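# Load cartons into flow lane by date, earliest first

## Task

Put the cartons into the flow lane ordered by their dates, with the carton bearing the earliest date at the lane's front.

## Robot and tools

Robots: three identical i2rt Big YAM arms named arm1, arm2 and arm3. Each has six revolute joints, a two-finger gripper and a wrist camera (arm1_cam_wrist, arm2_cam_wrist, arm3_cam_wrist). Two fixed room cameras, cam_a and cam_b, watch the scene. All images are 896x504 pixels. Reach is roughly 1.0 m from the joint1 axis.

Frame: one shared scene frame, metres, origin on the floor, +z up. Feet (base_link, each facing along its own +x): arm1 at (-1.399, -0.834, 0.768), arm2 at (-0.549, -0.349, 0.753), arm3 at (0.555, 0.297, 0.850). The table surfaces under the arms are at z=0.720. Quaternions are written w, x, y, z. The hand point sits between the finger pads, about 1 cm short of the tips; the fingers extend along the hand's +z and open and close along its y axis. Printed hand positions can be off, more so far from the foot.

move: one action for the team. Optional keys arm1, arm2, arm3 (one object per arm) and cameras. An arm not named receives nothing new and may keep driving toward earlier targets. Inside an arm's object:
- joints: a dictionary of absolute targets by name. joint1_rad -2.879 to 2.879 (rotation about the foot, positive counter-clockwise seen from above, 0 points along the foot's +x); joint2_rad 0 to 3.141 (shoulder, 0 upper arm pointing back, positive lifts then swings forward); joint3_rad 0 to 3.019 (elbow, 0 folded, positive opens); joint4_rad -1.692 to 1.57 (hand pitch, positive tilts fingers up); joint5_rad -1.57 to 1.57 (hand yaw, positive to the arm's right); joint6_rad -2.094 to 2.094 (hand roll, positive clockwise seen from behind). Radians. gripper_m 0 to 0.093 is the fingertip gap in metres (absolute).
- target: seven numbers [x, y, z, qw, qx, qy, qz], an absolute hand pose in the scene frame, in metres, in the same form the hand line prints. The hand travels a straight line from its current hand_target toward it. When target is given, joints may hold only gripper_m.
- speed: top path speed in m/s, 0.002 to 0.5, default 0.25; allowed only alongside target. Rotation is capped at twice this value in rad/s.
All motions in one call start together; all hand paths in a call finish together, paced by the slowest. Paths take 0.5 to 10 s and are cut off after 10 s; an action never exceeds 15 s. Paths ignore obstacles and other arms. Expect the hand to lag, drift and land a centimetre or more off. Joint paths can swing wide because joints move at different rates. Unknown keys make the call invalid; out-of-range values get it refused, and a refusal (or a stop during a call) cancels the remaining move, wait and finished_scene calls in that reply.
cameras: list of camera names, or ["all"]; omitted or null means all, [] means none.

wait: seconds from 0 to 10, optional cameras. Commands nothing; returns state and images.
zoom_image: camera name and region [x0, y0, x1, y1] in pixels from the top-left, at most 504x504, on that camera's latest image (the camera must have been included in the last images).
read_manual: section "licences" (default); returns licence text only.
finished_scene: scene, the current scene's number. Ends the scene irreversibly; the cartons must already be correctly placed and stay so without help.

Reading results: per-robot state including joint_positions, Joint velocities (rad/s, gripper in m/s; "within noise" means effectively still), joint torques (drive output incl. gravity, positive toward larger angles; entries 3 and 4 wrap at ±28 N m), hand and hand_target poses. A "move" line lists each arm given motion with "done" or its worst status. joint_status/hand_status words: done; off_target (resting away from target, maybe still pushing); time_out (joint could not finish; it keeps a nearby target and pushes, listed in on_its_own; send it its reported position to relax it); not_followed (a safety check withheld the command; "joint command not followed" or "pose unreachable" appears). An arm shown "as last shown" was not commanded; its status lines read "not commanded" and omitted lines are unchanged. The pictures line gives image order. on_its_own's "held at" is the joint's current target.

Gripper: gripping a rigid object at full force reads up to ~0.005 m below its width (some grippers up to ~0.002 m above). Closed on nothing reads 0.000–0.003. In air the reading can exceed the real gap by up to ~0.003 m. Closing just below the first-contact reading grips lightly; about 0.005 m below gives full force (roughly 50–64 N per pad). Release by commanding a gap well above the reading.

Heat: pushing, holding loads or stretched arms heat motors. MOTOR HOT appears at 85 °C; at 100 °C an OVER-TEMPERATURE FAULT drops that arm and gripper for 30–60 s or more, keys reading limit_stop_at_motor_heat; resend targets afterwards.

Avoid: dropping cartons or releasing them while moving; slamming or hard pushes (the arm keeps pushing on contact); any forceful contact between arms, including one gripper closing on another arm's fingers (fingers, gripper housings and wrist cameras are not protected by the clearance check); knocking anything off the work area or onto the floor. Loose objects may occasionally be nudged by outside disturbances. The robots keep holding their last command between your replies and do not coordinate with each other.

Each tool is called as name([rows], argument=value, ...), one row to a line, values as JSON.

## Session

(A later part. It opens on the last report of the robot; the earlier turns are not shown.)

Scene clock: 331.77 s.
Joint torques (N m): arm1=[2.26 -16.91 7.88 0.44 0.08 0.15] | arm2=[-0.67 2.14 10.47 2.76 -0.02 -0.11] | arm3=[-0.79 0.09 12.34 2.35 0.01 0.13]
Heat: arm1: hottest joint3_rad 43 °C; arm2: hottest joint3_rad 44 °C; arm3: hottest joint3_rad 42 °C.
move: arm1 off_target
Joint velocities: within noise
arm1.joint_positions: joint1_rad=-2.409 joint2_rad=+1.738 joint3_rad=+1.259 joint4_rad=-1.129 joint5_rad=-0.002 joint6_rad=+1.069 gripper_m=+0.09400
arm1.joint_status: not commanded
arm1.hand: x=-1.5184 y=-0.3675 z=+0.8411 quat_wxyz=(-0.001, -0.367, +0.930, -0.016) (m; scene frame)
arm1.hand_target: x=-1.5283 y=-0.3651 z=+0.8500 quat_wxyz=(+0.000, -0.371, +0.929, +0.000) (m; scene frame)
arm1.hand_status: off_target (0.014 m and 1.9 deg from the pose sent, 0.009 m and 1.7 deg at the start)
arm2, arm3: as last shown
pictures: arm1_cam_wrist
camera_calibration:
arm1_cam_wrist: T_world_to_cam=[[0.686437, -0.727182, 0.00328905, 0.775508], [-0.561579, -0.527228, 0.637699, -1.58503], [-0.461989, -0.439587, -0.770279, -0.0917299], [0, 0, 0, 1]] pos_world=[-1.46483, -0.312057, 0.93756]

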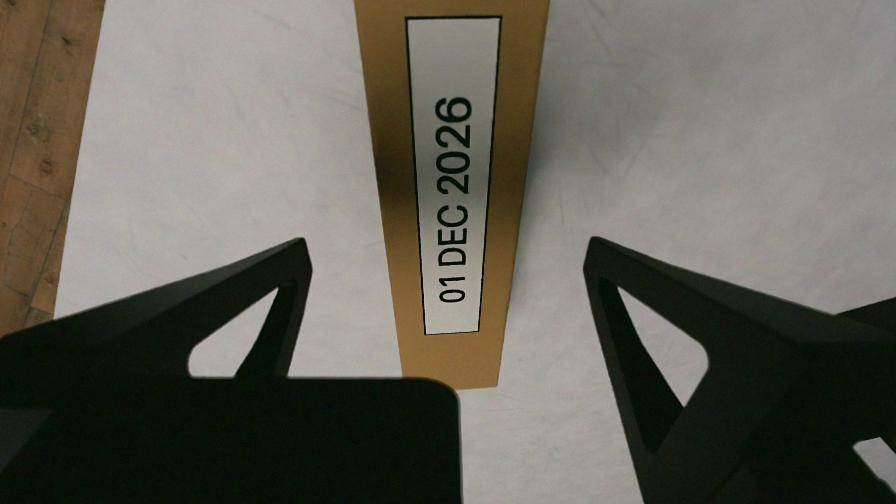

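move(arm1={"target": [-1.5284, -0.369, 0.80, 0, -0.3714, 0.9285, 0], "speed": 0.12}, cameras=["arm1_cam_wrist", "cam_a"])

zoom_image(camera="cam_a", region=[440, 260, 540, 320])

Scene clock: 336.17 s.
Joint torques (N m): arm1=[2.14 -15.27 7.54 0.49 0.1 0.13] | arm2=[-0.73 2.14 10.47 2.74 -0.02 -0.11] | arm3=[-0.67 0.03 12.37 2.35 -0.01 0.12]
Heat: arm1: hottest joint3_rad 43 °C; arm2: hottest joint3_rad 44 °C; arm3: hottest joint3_rad 42 °C.
move: arm1 done
Joint velocities: within noise
arm1.joint_positions: joint1_rad=-2.406 joint2_rad=+1.770 joint3_rad=+1.186 joint4_rad=-1.001 joint5_rad=-0.003 joint6_rad=+1.072 gripper_m=+0.09400
arm1.joint_status: not commanded
arm1.hand: x=-1.5190 y=-0.3709 z=+0.8015 quat_wxyz=(+0.000, -0.368, +0.930, -0.005) (m; scene frame)
arm1.hand_target: x=-1.5284 y=-0.3692 z=+0.8001 quat_wxyz=(+0.000, -0.371, +0.928, +0.000) (m; scene frame)
arm1.hand_status: done (0.010 m and 0.7 deg from the pose sent, 0.042 m and 1.9 deg at the start)
arm2, arm3: as last shown
pictures: arm1_cam_wrist, cam_a
camera_calibration:
arm1_cam_wrist: T_world_to_cam=[[0.686476, -0.726978, -0.0159226, 0.789097], [-0.557875, -0.540587, 0.629715, -1.55484], [-0.466397, -0.423401, -0.776663, -0.119485], [0, 0, 0, 1]] pos_world=[-1.46483, -0.317461, 0.898872]

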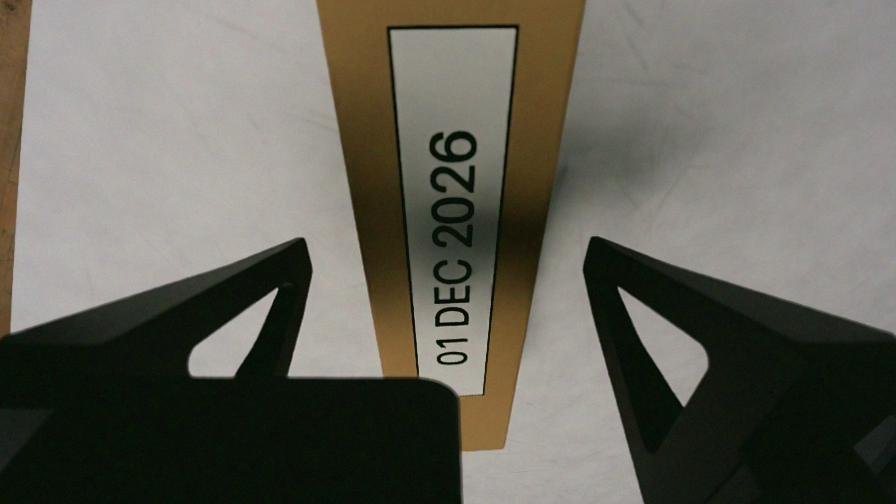

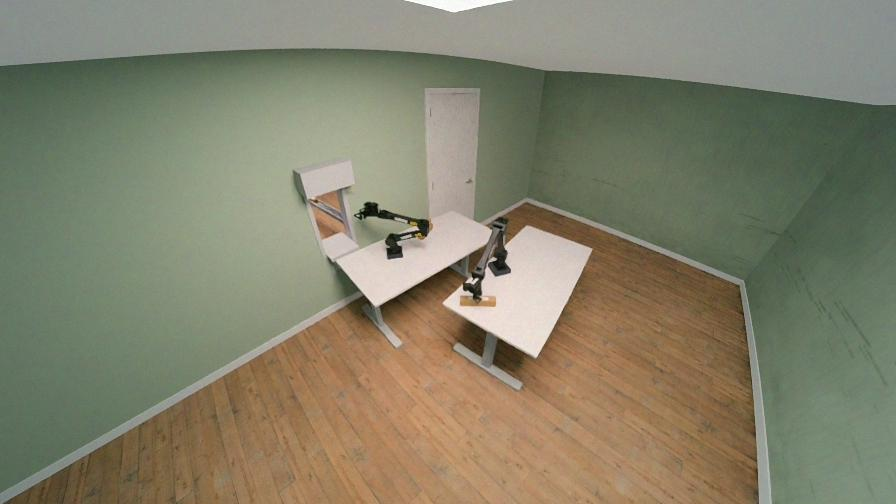

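Scaled by 5.040 from the camera's 896x504 image, which has a finer 1280x720 frame.

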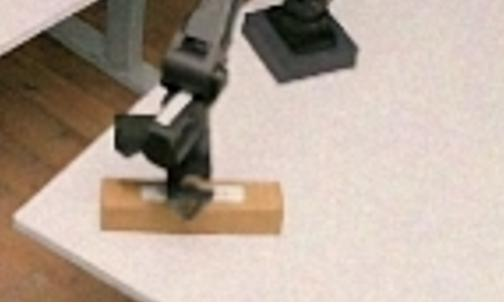

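move(arm1={"target": [-1.5284, -0.369, 0.778, 0, -0.3714, 0.9285, 0], "speed": 0.12}, cameras=["arm1_cam_wrist", "cam_a"])

zoom_image(camera="cam_a", region=[440, 260, 540, 320])

Scene clock: 340.13 s.
Joint torques (N m): arm1=[2.08 -15.74 7.31 0.53 0.1 0.14] | arm2=[-0.67 2.14 10.48 2.76 -0.02 -0.11] | arm3=[-0.73 0.15 12.37 2.32 0.01 0.11]
Heat: arm1: hottest joint3_rad 43 °C; arm2: hottest joint3_rad 44 °C; arm3: hottest joint3_rad 42 °C.
move: arm1 done
Joint velocities: within noise
arm1.joint_positions: joint1_rad=-2.406 joint2_rad=+1.802 joint3_rad=+1.166 joint4_rad=-0.946 joint5_rad=-0.003 joint6_rad=+1.073 gripper_m=+0.09400
arm1.joint_status: not commanded
arm1.hand: x=-1.5191 y=-0.3703 z=+0.7804 quat_wxyz=(+0.000, -0.367, +0.930, -0.004) (m; scene frame)
arm1.hand_target: x=-1.5283 y=-0.3692 z=+0.7780 quat_wxyz=(+0.000, -0.371, +0.928, +0.000) (m; scene frame)
arm1.hand_status: done (0.010 m and 0.7 deg from the pose sent, 0.025 m and 0.7 deg at the start)
arm2, arm3: as last shown
pictures: arm1_cam_wrist, cam_a
camera_calibration:
arm1_cam_wrist: T_world_to_cam=[[0.686215, -0.727179, -0.0178852, 0.79033], [-0.557695, -0.541746, 0.628878, -1.54077], [-0.466996, -0.421571, -0.777298, -0.135365], [0, 0, 0, 1]] pos_world=[-1.46483, -0.317061, 0.877874]

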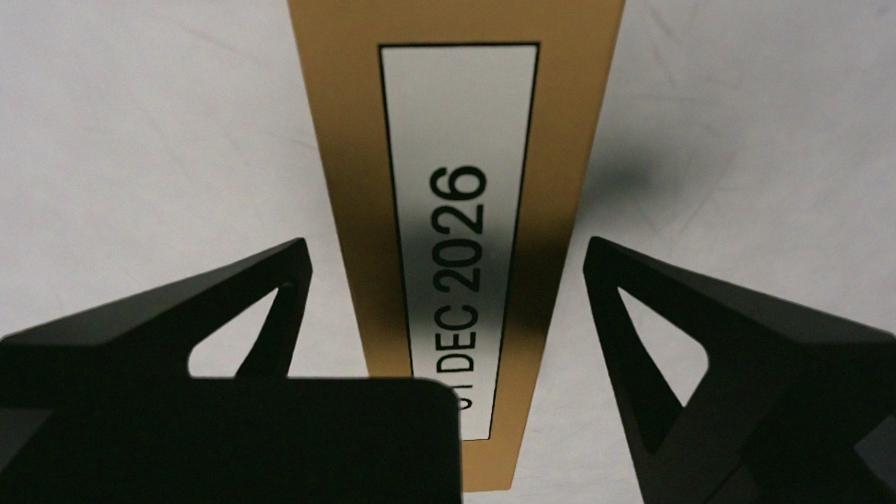

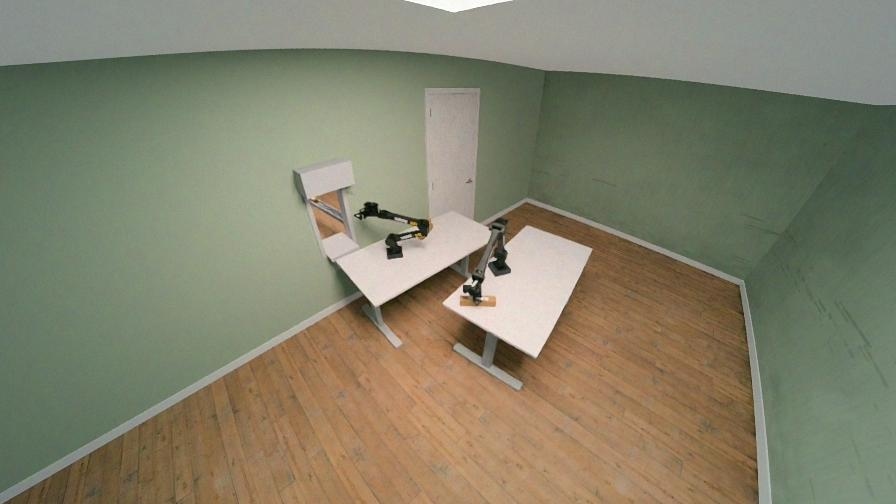

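Scaled by 5.040 from the camera's 896x504 image, which has a finer 1280x720 frame.

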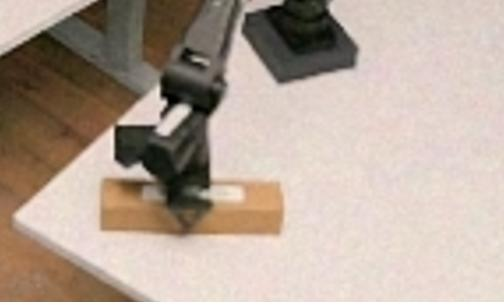

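move(arm1={"joints": {"gripper_m": 0.046}}, cameras=["arm1_cam_wrist"])

Scene clock: 343.23 s.
Joint torques (N m): arm1=[2.08 -15.79 7.23 0.47 0.09 0.11] | arm2=[-0.67 2.14 10.47 2.74 -0.02 -0.11] | arm3=[-0.79 0.21 12.34 2.35 0.02 0.12]
Heat: arm1: hottest joint3_rad 43 °C; arm2: hottest joint3_rad 44 °C; arm3: hottest joint3_rad 42 °C.
move: arm1 off_target
Joint velocities: within noise
arm1.joint_positions: joint1_rad=-2.406 joint2_rad=+1.802 joint3_rad=+1.166 joint4_rad=-0.946 joint5_rad=-0.002 joint6_rad=+1.075 gripper_m=+0.05978
arm1.joint_status: gripper_m off_target (ended at +0.05982, target +0.04600)
arm1.hand: x=-1.5190 y=-0.3704 z=+0.7803 quat_wxyz=(+0.000, -0.366, +0.930, -0.004) (m; scene frame)
arm1.hand_target: x=-1.5282 y=-0.3691 z=+0.7780 quat_wxyz=(+0.000, -0.371, +0.929, +0.000) (m; scene frame)
arm1.hand_status: not commanded
arm2, arm3: as last shown
pictures: arm1_cam_wrist
camera_calibration:
arm1_cam_wrist: T_world_to_cam=[[0.684798, -0.728518, -0.0177047, 0.787456], [-0.558983, -0.540714, 0.628623, -1.54209], [-0.467537, -0.420583, -0.777509, -0.135772], [0, 0, 0, 1]] pos_world=[-1.46473, -0.317258, 0.877773]

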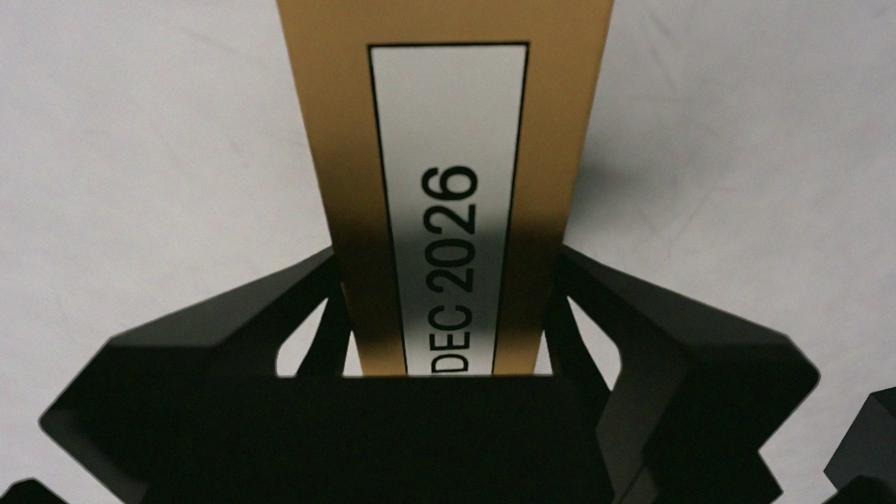

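move(arm1={"target": [-1.5284, -0.369, 0.93, 0, -0.3714, 0.9285, 0], "speed": 0.2}, cameras=["arm1_cam_wrist", "cam_a"])

Scene clock: 361.97 s.
Joint torques (N m): arm1=[1.96 -16.5 12.82 -0.4 0.08 0.11] | arm2=[-0.73 2.2 10.47 2.74 -0.02 -0.11] | arm3=[-0.73 0.03 12.34 2.3 0.01 0.13]
Heat: arm1: hottest joint3_rad 42 °C; arm2: hottest joint3_rad 44 °C; arm3: hottest joint3_rad 42 °C.
move: arm1 off_target
Joint velocities: within noise
arm1.joint_positions: joint1_rad=-2.406 joint2_rad=+1.646 joint3_rad=+1.316 joint4_rad=-1.304 joint5_rad=-0.003 joint6_rad=+1.075 gripper_m=+0.05978
arm1.joint_status: not commanded
arm1.hand: x=-1.5157 y=-0.3858 z=+0.9034 quat_wxyz=(-0.003, -0.366, +0.930, -0.029) (m; scene frame)
arm1.hand_target: x=-1.5281 y=-0.3704 z=+0.9302 quat_wxyz=(+0.000, -0.371, +0.928, +0.000) (m; scene frame)
arm1.hand_status: off_target (0.034 m and 3.4 deg from the pose sent, 0.150 m and 0.7 deg at the start)
arm2, arm3: as last shown
pictures: arm1_cam_wrist, cam_a
camera_calibration:
arm1_cam_wrist: T_world_to_cam=[[0.68486, -0.728163, 0.0273225, 0.735679], [-0.566951, -0.508931, 0.647731, -1.64308], [-0.457748, -0.459095, -0.761379, -0.0595321], [0, 0, 0, 1]] pos_world=[-1.46263, -0.327851, 0.998845]

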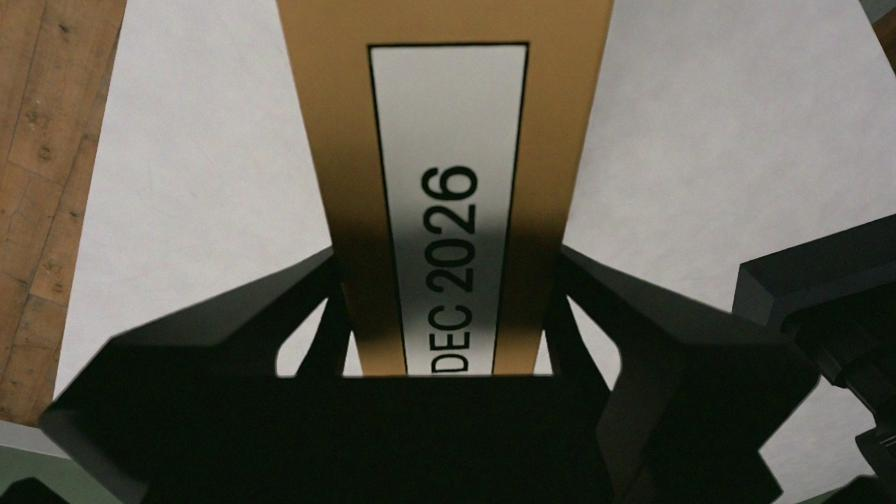

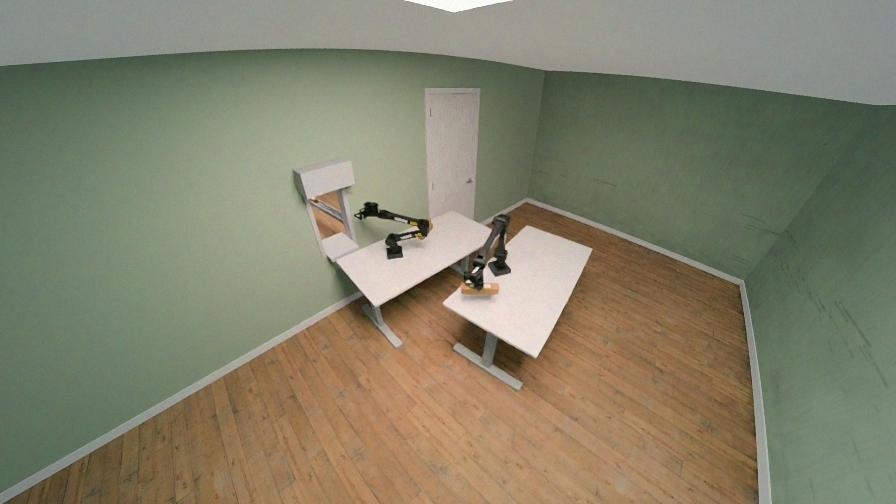

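move(arm1={"joints": {"joint1_rad": 2.407, "joint2_rad": 1.647, "joint3_rad": 1.5815, "joint4_rad": -1.505, "joint5_rad": 0, "joint6_rad": -0.431}}, arm2={"joints": {"joint1_rad": -2.016, "joint2_rad": 1.281, "joint3_rad": 1.36, "joint4_rad": -1.649, "joint5_rad": 0, "joint6_rad": 0.56}}, cameras=["arm1_cam_wrist", "arm2_cam_wrist", "cam_a"])

Scene clock: 379.07 s.
Joint torques (N m): arm1=[1.03 -19.84 9.95 -0.34 0 -0.04] | arm2=[-0.97 -7.94 14.41 -0.18 0.04 0.09] | arm3=[-0.79 0.26 12.41 2.3 0 0.13]
Heat: arm1: hottest joint3_rad 43 °C; arm2: hottest joint3_rad 46 °C; arm3: hottest joint3_rad 42 °C.
move: arm1 done; arm2 done
Joint velocities: within noise
arm1.joint_positions: joint1_rad=+2.406 joint2_rad=+1.682 joint3_rad=+1.566 joint4_rad=-1.494 joint5_rad=+0.000 joint6_rad=-0.424 gripper_m=+0.05983
arm1.joint_status: all done
arm1.hand: x=-0.9288 y=-0.6620 z=+0.9790 quat_wxyz=(+0.017, +0.379, -0.925, -0.003) (m; scene frame)
arm1.hand_target: x=-0.9306 y=-0.6621 z=+1.0017 quat_wxyz=(-0.002, +0.383, -0.924, -0.002) (m; scene frame)
arm1.hand_status: not commanded
arm2.joint_positions: joint1_rad=-2.004 joint2_rad=+1.280 joint3_rad=+1.305 joint4_rad=-1.641 joint5_rad=+0.000 joint6_rad=+0.549 gripper_m=+0.09404
arm2.joint_status: all done
arm2.hand: x=-0.2626 y=-0.1499 z=+1.0302 quat_wxyz=(+0.014, +0.024, -0.999, +0.018) (m; scene frame)
arm2.hand_target: x=-0.2516 y=-0.1471 z=+1.0509 quat_wxyz=(-0.005, +0.013, -1.000, +0.006) (m; scene frame)
arm2.hand_status: not commanded
arm3.joint_positions: joint1_rad=-0.324 joint2_rad=+0.340 joint3_rad=+0.528 joint4_rad=-0.313 joint5_rad=+0.001 joint6_rad=-0.006 gripper_m=+0.09398
arm3.joint_status: not commanded
arm3.hand: x=+0.2862 y=+0.1477 z=+1.2113 quat_wxyz=(-0.165, -0.725, -0.192, +0.640) (m; scene frame)
arm3.hand_target: x=+0.2853 y=+0.1509 z=+1.2135 quat_wxyz=(-0.165, -0.722, -0.184, +0.646) (m; scene frame)
arm3.hand_status: not commanded
pictures: arm1_cam_wrist, arm2_cam_wrist, cam_a
camera_calibration:
arm1_cam_wrist: T_world_to_cam=[[0.703217, -0.709688, -0.042755, 0.228528], [-0.520165, -0.554553, 0.649537, -1.4884], [-0.484679, -0.434526, -0.759127, 0.128931], [0, 0, 0, 1]] pos_world=[-0.872429, -0.607192, 1.07442]
arm2_cam_wrist: T_world_to_cam=[[0.0538849, -0.997379, 0.0482931, -0.186999], [-0.807856, -0.0151172, 0.589187, -0.813376], [-0.586912, -0.0707621, -0.806552, 0.789085], [0, 0, 0, 1]] pos_world=[-0.18389, -0.142967, 1.1247]

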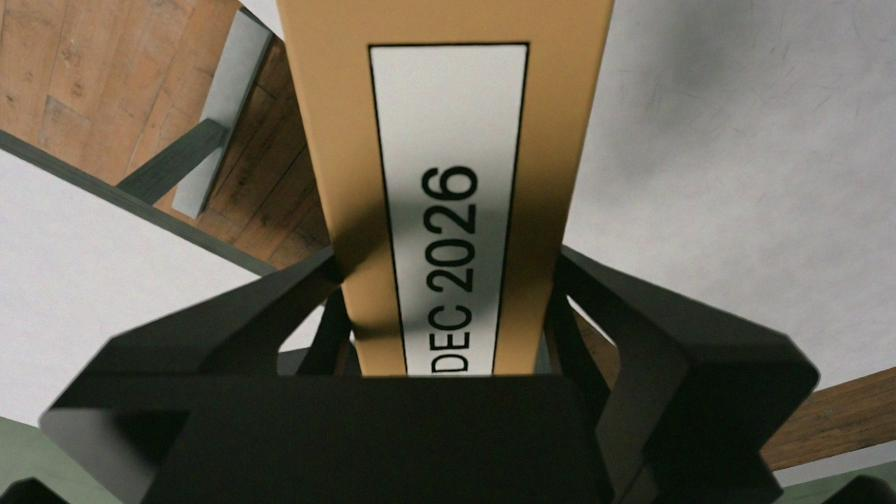

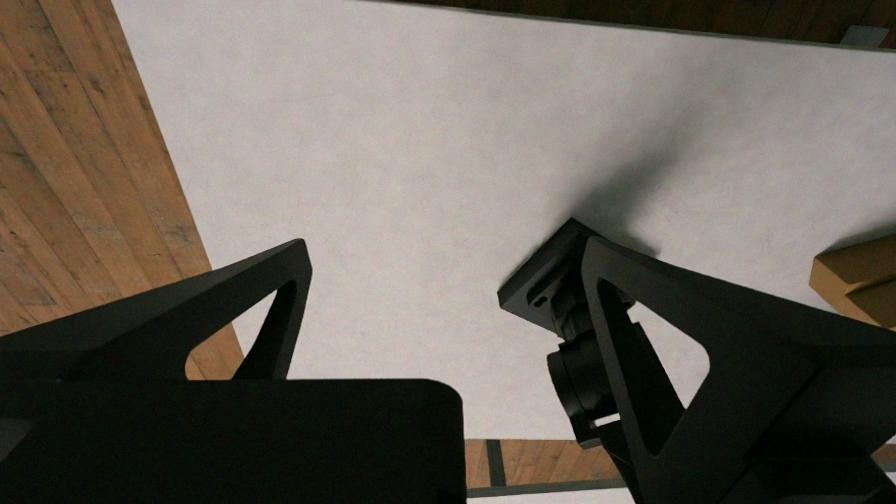

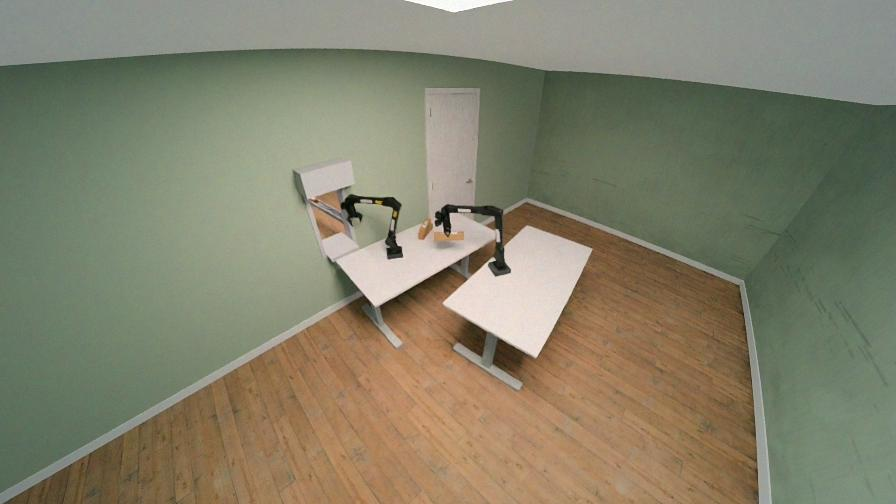

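move(arm1={"target": [-0.82, -0.62, 0.84, 0, -0.3827, 0.9239, 0], "speed": 0.2}, cameras=["arm1_cam_wrist", "arm2_cam_wrist", "cam_a"])

zoom_image(camera="cam_a", region=[380, 180, 520, 280])

Scene clock: 385.50 s.
Joint torques (N m): arm1=[1.14 -22.42 12.62 0.16 0.09 -0.02] | arm2=[-1.03 -8 14.39 -0.18 0.04 0.09] | arm3=[-0.91 0.15 12.4 2.3 0 0.13]
Heat: arm1: hottest joint3_rad 44 °C; arm2: hottest joint3_rad 48 °C; arm3: hottest joint3_rad 42 °C.
move: arm1 off_target
Joint velocities: within noise
arm1.joint_positions: joint1_rad=+2.406 joint2_rad=+2.052 joint3_rad=+1.658 joint4_rad=-1.257 joint5_rad=+0.003 joint6_rad=-0.424 gripper_m=+0.05983
arm1.joint_status: not commanded
arm1.hand: x=-0.8447 y=-0.6307 z=+0.8130 quat_wxyz=(+0.038, +0.379, -0.925, -0.002) (m; scene frame)
arm1.hand_target: x=-0.8218 y=-0.6207 z=+0.8409 quat_wxyz=(+0.000, +0.383, -0.924, +0.000) (m; scene frame)
arm1.hand_status: off_target (0.038 m and 4.4 deg from the pose sent, 0.181 m and 2.1 deg at the start)
arm2, arm3: as last shown
pictures: arm1_cam_wrist, arm2_cam_wrist, cam_a
camera_calibration:
arm1_cam_wrist: T_world_to_cam=[[0.701564, -0.710296, -0.0573442, 0.194523], [-0.494935, -0.54358, 0.677909, -1.31417], [-0.512687, -0.447215, -0.732906, 0.00425247], [0, 0, 0, 1]] pos_world=[-0.78472, -0.574288, 0.905162]
arm2_cam_wrist: T_world_to_cam=[[0.0538849, -0.997379, 0.0482931, -0.186999], [-0.807856, -0.0151172, 0.589187, -0.813376], [-0.586912, -0.0707621, -0.806552, 0.789085], [0, 0, 0, 1]] pos_world=[-0.18389, -0.142967, 1.1247]

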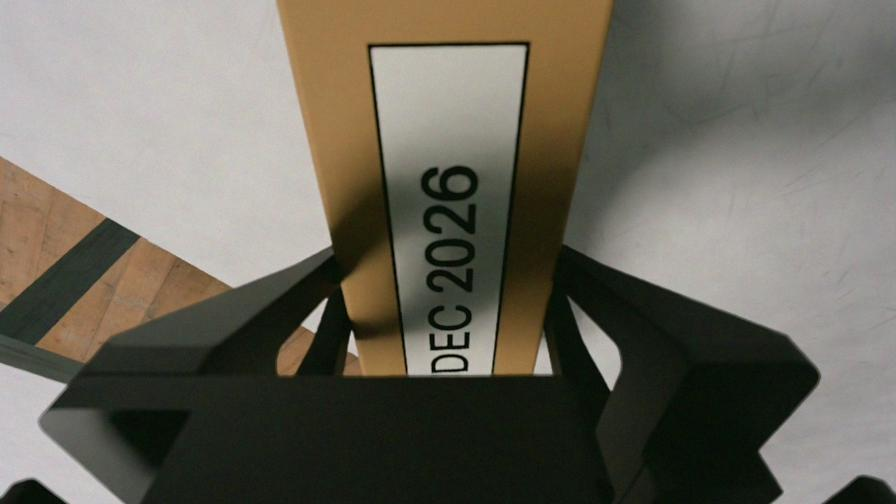

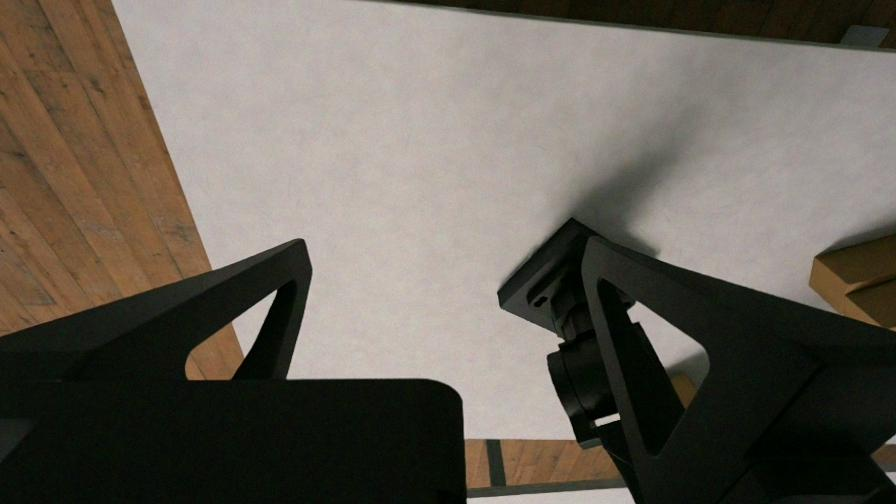

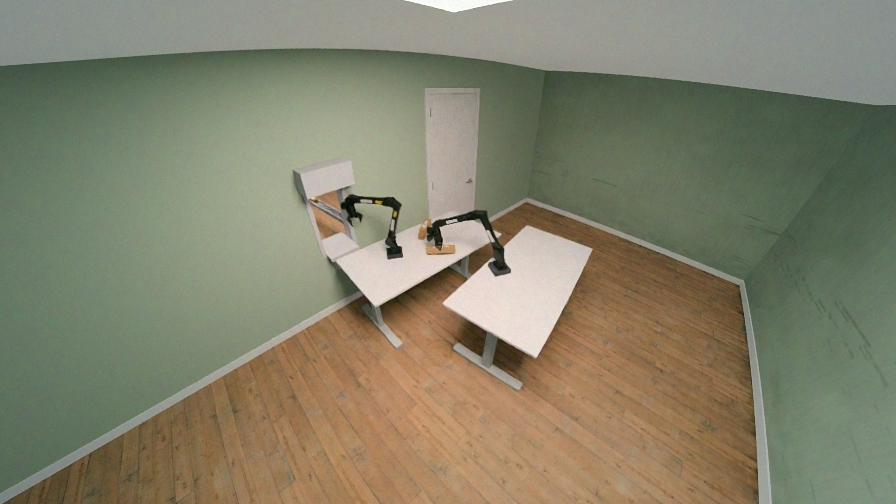

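Scaled by 3.600 from the camera's 896x504 image, which has a finer 1280x720 frame.

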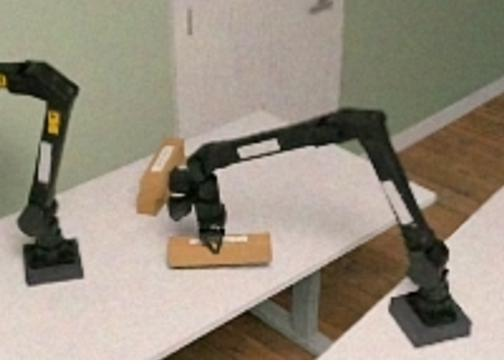

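move(arm1={"target": [-0.805, -0.612, 0.82, 0, -0.3827, 0.9239, 0], "speed": 0.1}, cameras=["cam_a"])

zoom_image(camera="cam_a", region=[410, 220, 480, 270])

Scene clock: 390.10 s.
Joint torques (N m): arm1=[1.38 -23.41 12.34 0.21 0.07 0.02] | arm2=[-0.91 -8 14.38 -0.18 0.04 0.09] | arm3=[-0.73 0.15 12.34 2.33 0 0.13]
Heat: arm1: hottest joint3_rad 44 °C; arm2: hottest joint3_rad 49 °C; arm3: hottest joint3_rad 42 °C.
move: arm1 off_target
Joint velocities: within noise
arm1.joint_positions: joint1_rad=+2.406 joint2_rad=+2.106 joint3_rad=+1.710 joint4_rad=-1.244 joint5_rad=+0.003 joint6_rad=-0.424 gripper_m=+0.05983
arm1.joint_status: not commanded
arm1.hand: x=-0.8271 y=-0.6241 z=+0.7989 quat_wxyz=(+0.033, +0.379, -0.925, -0.002) (m; scene frame)
arm1.hand_target: x=-0.8065 y=-0.6125 z=+0.8208 quat_wxyz=(+0.000, +0.383, -0.924, +0.000) (m; scene frame)
arm1.hand_status: off_target (0.033 m and 3.8 deg from the pose sent, 0.044 m and 4.4 deg at the start)
arm2, arm3: as last shown
pictures: cam_a

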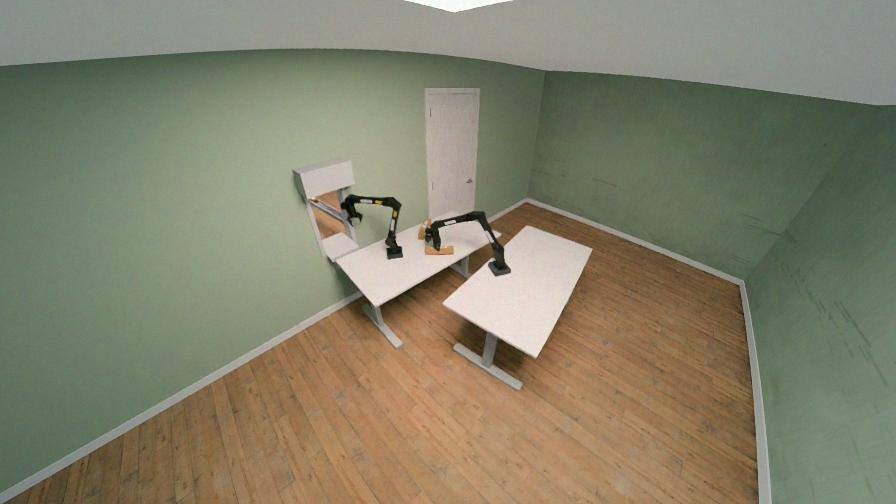

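Scaled by 7.200 from the camera's 896x504 image, which has a finer 1280x720 frame.

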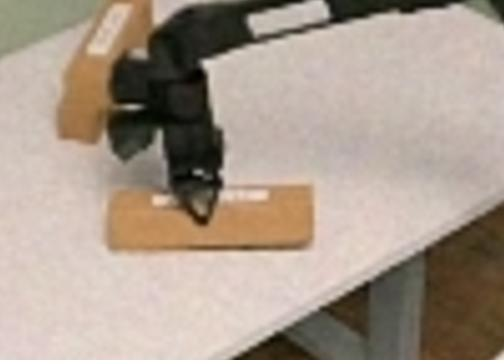

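move(arm1={"target": [-0.805, -0.612, 0.80, 0, -0.3827, 0.9239, 0], "speed": 0.06}, cameras=["cam_a"])

zoom_image(camera="cam_a", region=[410, 220, 480, 270])

Scene clock: 393.73 s.
Joint torques (N m): arm1=[1.44 -21.42 10.86 0.47 0.07 0.02] | arm2=[-1.03 -7.94 14.39 -0.17 0.04 0.1] | arm3=[-0.73 0.21 12.38 2.29 0.01 0.12]
Heat: arm1: hottest joint3_rad 45 °C; arm2: hottest joint3_rad 50 °C; arm3: hottest joint3_rad 43 °C.
move: arm1 off_target
Joint velocities: within noise
arm1.joint_positions: joint1_rad=+2.406 joint2_rad=+2.113 joint3_rad=+1.710 joint4_rad=-1.208 joint5_rad=+0.003 joint6_rad=-0.424 gripper_m=+0.05983
arm1.joint_status: not commanded
arm1.hand: x=-0.8194 y=-0.6212 z=+0.7946 quat_wxyz=(+0.018, +0.379, -0.925, -0.001) (m; scene frame)
arm1.hand_target: x=-0.8056 y=-0.6122 z=+0.8004 quat_wxyz=(+0.000, +0.383, -0.924, +0.000) (m; scene frame)
arm1.hand_status: off_target (0.018 m and 2.1 deg from the pose sent, 0.025 m and 3.8 deg at the start)
arm2, arm3: as last shown
pictures: cam_a

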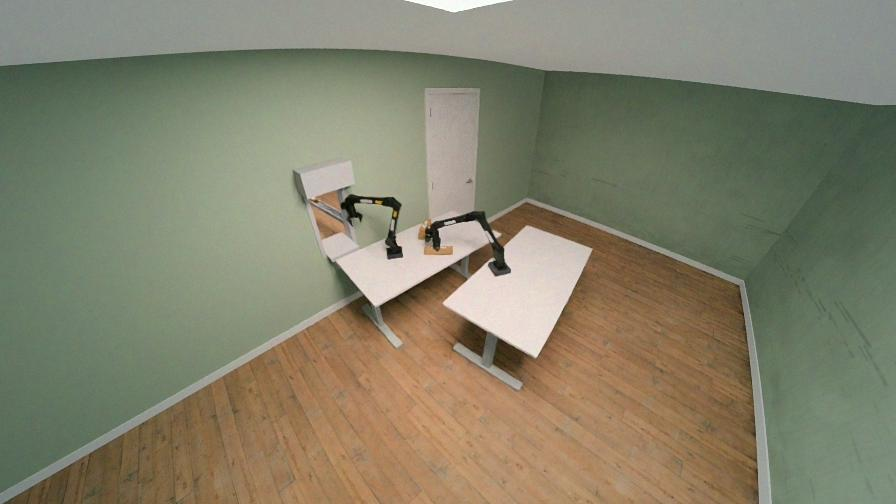

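Scaled by 7.200 from the camera's 896x504 image, which has a finer 1280x720 frame.

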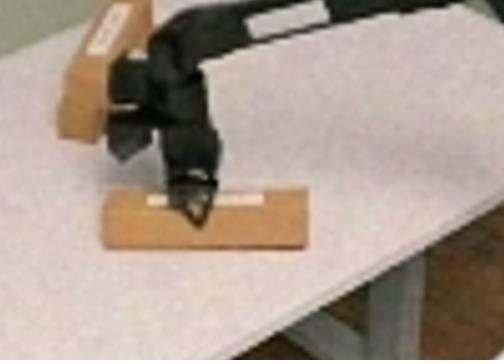

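move(arm1={"target": [-0.805, -0.612, 0.79, 0, -0.3827, 0.9239, 0], "speed": 0.05}, cameras=["cam_a"])

zoom_image(camera="cam_a", region=[410, 220, 480, 270])

Scene clock: 397.73 s.
Joint torques (N m): arm1=[1.38 -20.95 10.17 0.44 0.08 0.02] | arm2=[-0.97 -7.94 14.39 -0.17 0.03 0.09] | arm3=[-0.62 0.09 12.38 2.35 0.02 0.11]
Heat: arm1: hottest joint3_rad 45 °C; arm2: hottest joint3_rad 51 °C; arm3: hottest joint3_rad 43 °C.
move: arm1 off_target
Joint velocities: within noise
arm1.joint_positions: joint1_rad=+2.406 joint2_rad=+2.117 joint3_rad=+1.710 joint4_rad=-1.188 joint5_rad=+0.003 joint6_rad=-0.424 gripper_m=+0.05983
arm1.joint_status: not commanded
arm1.hand: x=-0.8152 y=-0.6197 z=+0.7919 quat_wxyz=(+0.010, +0.379, -0.925, -0.001) (m; scene frame)
arm1.hand_target: x=-0.8054 y=-0.6121 z=+0.7902 quat_wxyz=(+0.000, +0.383, -0.924, +0.000) (m; scene frame)
arm1.hand_status: off_target (0.013 m and 1.2 deg from the pose sent, 0.018 m and 2.1 deg at the start)
arm2, arm3: as last shown
pictures: cam_a

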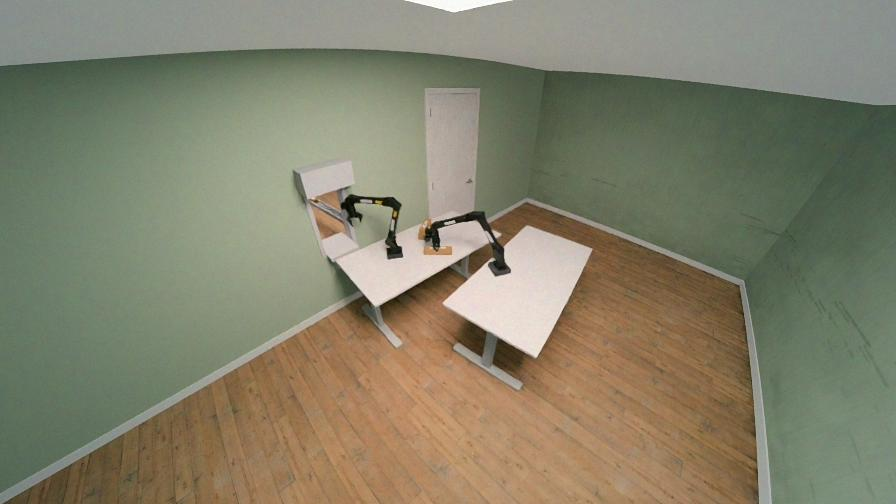

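Scaled by 7.200 from the camera's 896x504 image, which has a finer 1280x720 frame.

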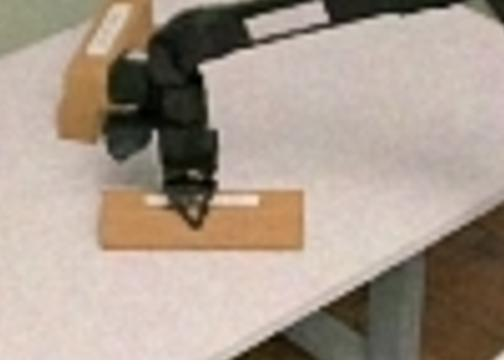

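move(arm1={"joints": {"gripper_m": 0.092}}, cameras=["arm1_cam_wrist", "cam_a"])

zoom_image(camera="cam_a", region=[410, 220, 480, 270])

Scene clock: 407.63 s.
Joint torques (N m): arm1=[1.38 -21.66 10.14 0.43 0.07 0.01] | arm2=[-0.97 -7.94 14.37 -0.17 0.04 0.09] | arm3=[-0.62 0.15 12.33 2.37 0.01 0.11]
Heat: arm1: hottest joint3_rad 46 °C; arm2: hottest joint3_rad 53 °C; arm3: hottest joint3_rad 43 °C.
move: arm1 done
Joint velocities: within noise
arm1.joint_positions: joint1_rad=+2.406 joint2_rad=+2.124 joint3_rad=+1.710 joint4_rad=-1.188 joint5_rad=+0.003 joint6_rad=-0.424 gripper_m=+0.09184
arm1.joint_status: all done
arm1.hand: x=-0.8159 y=-0.6199 z=+0.7878 quat_wxyz=(+0.013, +0.379, -0.925, -0.001) (m; scene frame)
arm1.hand_target: x=-0.8054 y=-0.6121 z=+0.7902 quat_wxyz=(+0.000, +0.383, -0.924, +0.000) (m; scene frame)
arm1.hand_status: not commanded
arm2, arm3: as last shown
arm2.joint_positions: joint1_rad=-2.004 joint2_rad=+1.280 joint3_rad=+1.305 joint4_rad=-1.641 joint5_rad=+0.000 joint6_rad=+0.550 gripper_m=+0.09404
pictures: arm1_cam_wrist, cam_a
camera_calibration:
arm1_cam_wrist: T_world_to_cam=[[0.703601, -0.709638, -0.0368772, 0.166548], [-0.525807, -0.554839, 0.644734, -1.28319], [-0.477988, -0.434245, -0.763517, 0.0658179], [0, 0, 0, 1]] pos_world=[-0.760431, -0.565192, 0.883708]

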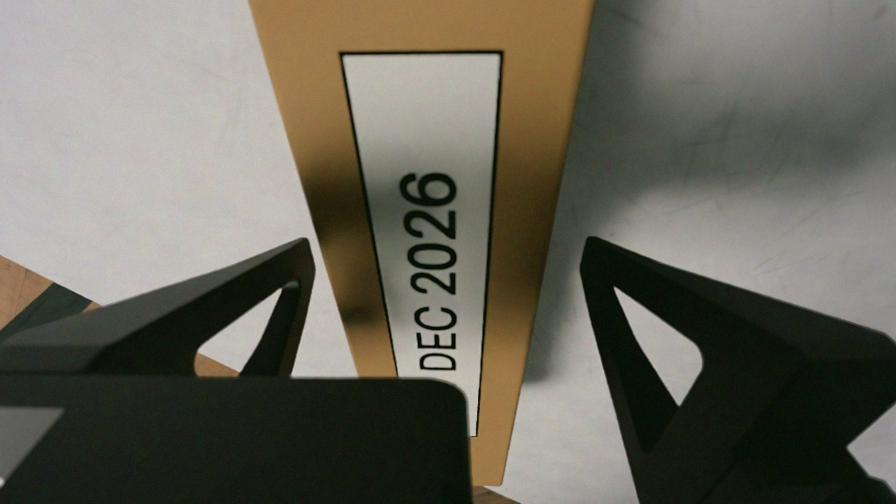

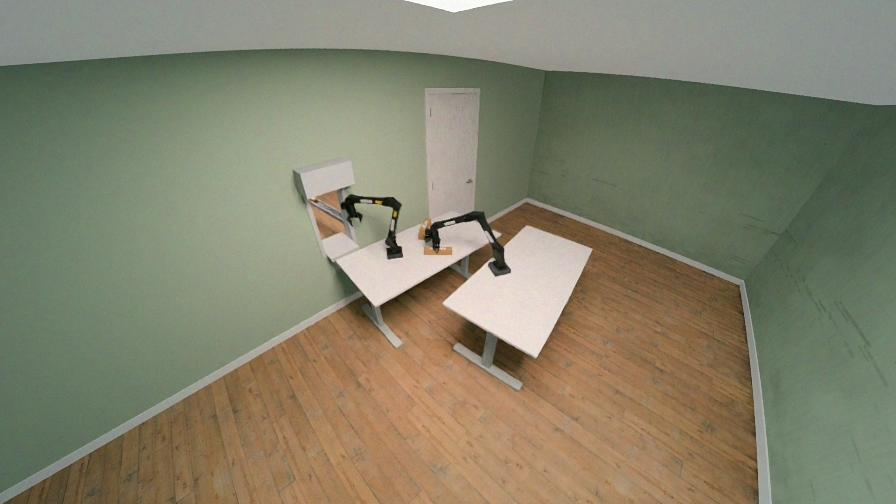

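Scaled by 7.200 from the camera's 896x504 image, which has a finer 1280x720 frame.

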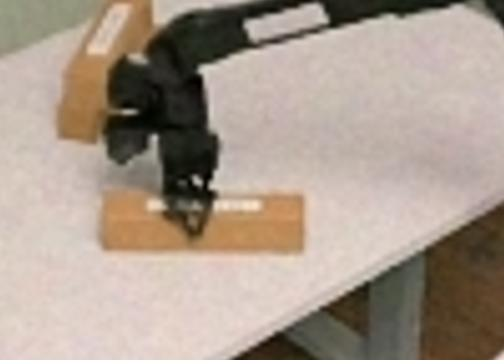

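move(arm1={"target": [-0.805, -0.612, 0.95, 0, -0.3827, 0.9239, 0], "speed": 0.25}, arm2={"joints": {"joint1_rad": -1.0, "joint2_rad": 0.9, "joint3_rad": 1.9, "joint4_rad": -1.4, "joint5_rad": 0, "joint6_rad": 0}}, cameras=["cam_a"])

Scene clock: 415.37 s.
Joint torques (N m): arm1=[1.44 -21.42 12.68 -0.25 0.07 0.02] | arm2=[0.67 1.32 7.13 2.26 0.06 -0.12] | arm3=[-0.62 0.15 12.34 2.29 0.01 0.13]
Heat: arm1: hottest joint3_rad 46 °C; arm2: hottest joint3_rad 54 °C; arm3: hottest joint3_rad 43 °C.
move: arm1 off_target; arm2 done
Joint velocities: within noise
arm1.joint_positions: joint1_rad=+2.406 joint2_rad=+2.025 joint3_rad=+1.954 joint4_rad=-1.532 joint5_rad=+0.003 joint6_rad=-0.424 gripper_m=+0.09194
arm1.joint_status: not commanded
arm1.hand: x=-0.8150 y=-0.6203 z=+0.9384 quat_wxyz=(+0.014, +0.379, -0.925, -0.001) (m; scene frame)
arm1.hand_target: x=-0.8057 y=-0.6122 z=+0.9499 quat_wxyz=(+0.000, +0.383, -0.924, +0.000) (m; scene frame)
arm1.hand_status: off_target (0.017 m and 1.7 deg from the pose sent, 0.163 m and 1.6 deg at the start)
arm2.joint_positions: joint1_rad=-1.012 joint2_rad=+0.901 joint3_rad=+1.903 joint4_rad=-1.405 joint5_rad=-0.002 joint6_rad=+0.011 gripper_m=+0.09404
arm2.joint_status: all done
arm2.hand: x=-0.5603 y=-0.0690 z=+1.4444 quat_wxyz=(-0.382, +0.597, -0.588, -0.390) (m; scene frame)
arm2.hand_target: x=-0.5632 y=-0.0684 z=+1.4445 quat_wxyz=(-0.384, +0.603, -0.581, -0.390) (m; scene frame)
arm2.hand_status: not commanded
arm3: as last shown
pictures: cam_a

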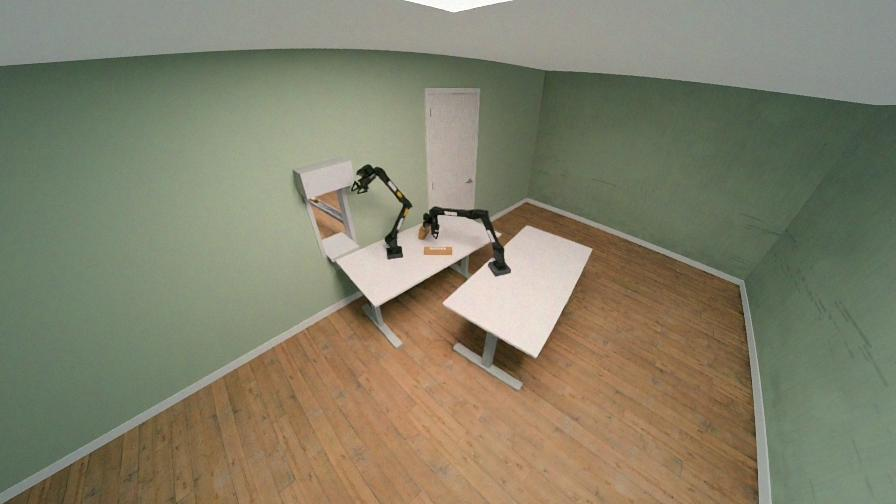

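move(arm1={"joints": {"joint1_rad": 2.407, "joint2_rad": 0.4, "joint3_rad": 1.546, "joint4_rad": -1.5, "joint5_rad": 0, "joint6_rad": 0}}, cameras=["cam_a"])

move(arm2={"joints": {"joint1_rad": 1.325, "joint2_rad": 0.944, "joint3_rad": 0.872, "joint4_rad": -0.896, "joint5_rad": 0, "joint6_rad": 0}}, cameras=["arm2_cam_wrist", "cam_a"])

Scene clock: 424.83 s.
Joint torques (N m): arm1=[0.85 6.83 5.55 1.66 -0.02 0.13] | arm2=[0.73 1.03 7.1 2.26 0.06 -0.12] | arm3=[-0.67 0.21 12.36 2.26 0.02 0.13]
Heat: arm1: hottest joint3_rad 45 °C; arm2: hottest joint3_rad 52 °C; arm3: hottest joint3_rad 43 °C.
move: arm1 done
Joint velocities: within noise
arm1.joint_positions: joint1_rad=+2.406 joint2_rad=+0.399 joint3_rad=+1.545 joint4_rad=-1.502 joint5_rad=+0.002 joint6_rad=-0.009 gripper_m=+0.09194
arm1.joint_status: all done
arm1.hand: x=-1.3179 y=-0.8077 z=+1.3704 quat_wxyz=(-0.564, +0.146, -0.807, -0.099) (m; scene frame)
arm1.hand_target: x=-1.3177 y=-0.8072 z=+1.3712 quat_wxyz=(-0.564, +0.143, -0.807, -0.103) (m; scene frame)
arm1.hand_status: not commanded
arm2, arm3: as last shown
pictures: cam_a

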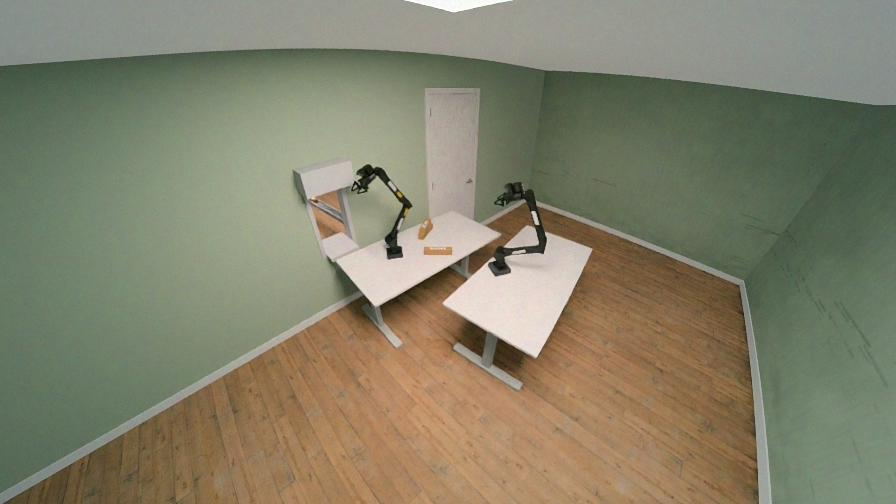

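Scene clock: 427.07 s.
Joint torques (N m): arm1=[0.79 6.83 5.59 1.65 -0.01 0.13] | arm2=[0.5 -4.37 9.94 1.98 0 -0.11] | arm3=[-0.67 0.26 12.37 2.29 0.01 0.12]
Heat: arm1: hottest joint3_rad 44 °C; arm2: hottest joint3_rad 52 °C; arm3: hottest joint3_rad 43 °C.
move: arm2 done
Joint velocities: within noise
arm1: as last shown
arm2.joint_positions: joint1_rad=+1.316 joint2_rad=+0.949 joint3_rad=+0.888 joint4_rad=-0.908 joint5_rad=-0.001 joint6_rad=+0.009 gripper_m=+0.09404
arm2.joint_status: all done
arm2.hand: x=-0.8200 y=-0.6102 z=+1.0055 quat_wxyz=(+0.121, +0.886, +0.356, -0.272) (m; scene frame)
arm2.hand_target: x=-0.8164 y=-0.6113 z=+1.0008 quat_wxyz=(+0.121, +0.883, +0.364, -0.272) (m; scene frame)
arm2.hand_status: not commanded
arm3.joint_positions: joint1_rad=-0.324 joint2_rad=+0.340 joint3_rad=+0.528 joint4_rad=-0.313 joint5_rad=+0.001 joint6_rad=-0.006 gripper_m=+0.09398
arm3.joint_status: not commanded
arm3.hand: x=+0.2862 y=+0.1477 z=+1.2113 quat_wxyz=(-0.165, -0.725, -0.192, +0.640) (m; scene frame)
arm3.hand_target: x=+0.2853 y=+0.1509 z=+1.2135 quat_wxyz=(-0.165, -0.722, -0.184, +0.646) (m; scene frame)
arm3.hand_status: not commanded
pictures: arm2_cam_wrist, cam_a
camera_calibration:
arm2_cam_wrist: T_world_to_cam=[[-0.693442, 0.720473, -0.00754538, -0.123299], [0.720504, 0.693446, -0.00248926, 1.02444], [0.00343887, -0.00716263, -0.999968, 1.12684], [0, 0, 0, 1]] pos_world=[-0.827492, -0.613493, 1.12842]

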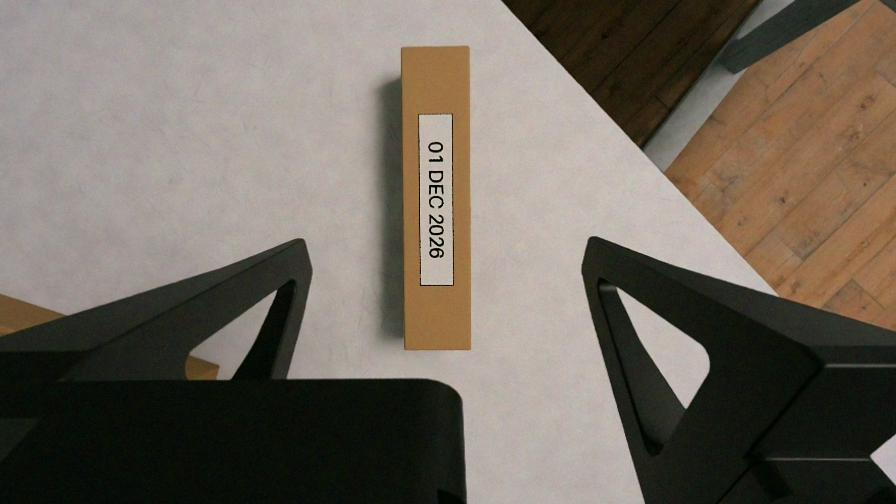

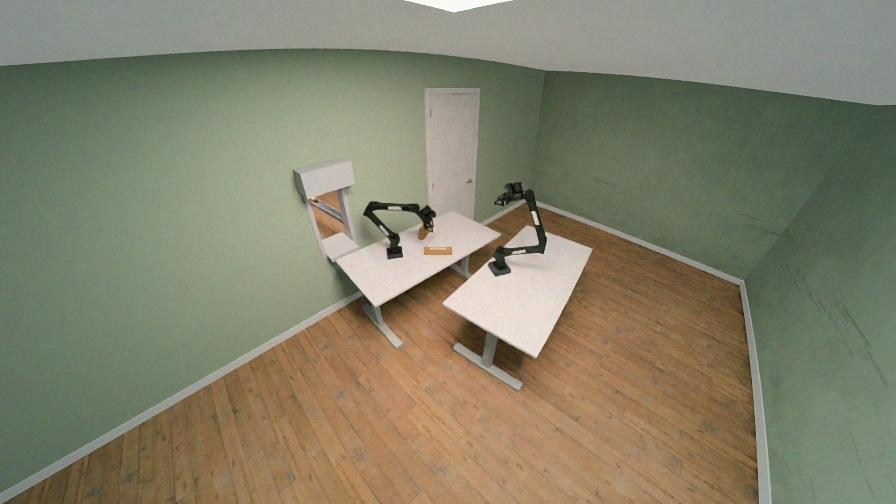

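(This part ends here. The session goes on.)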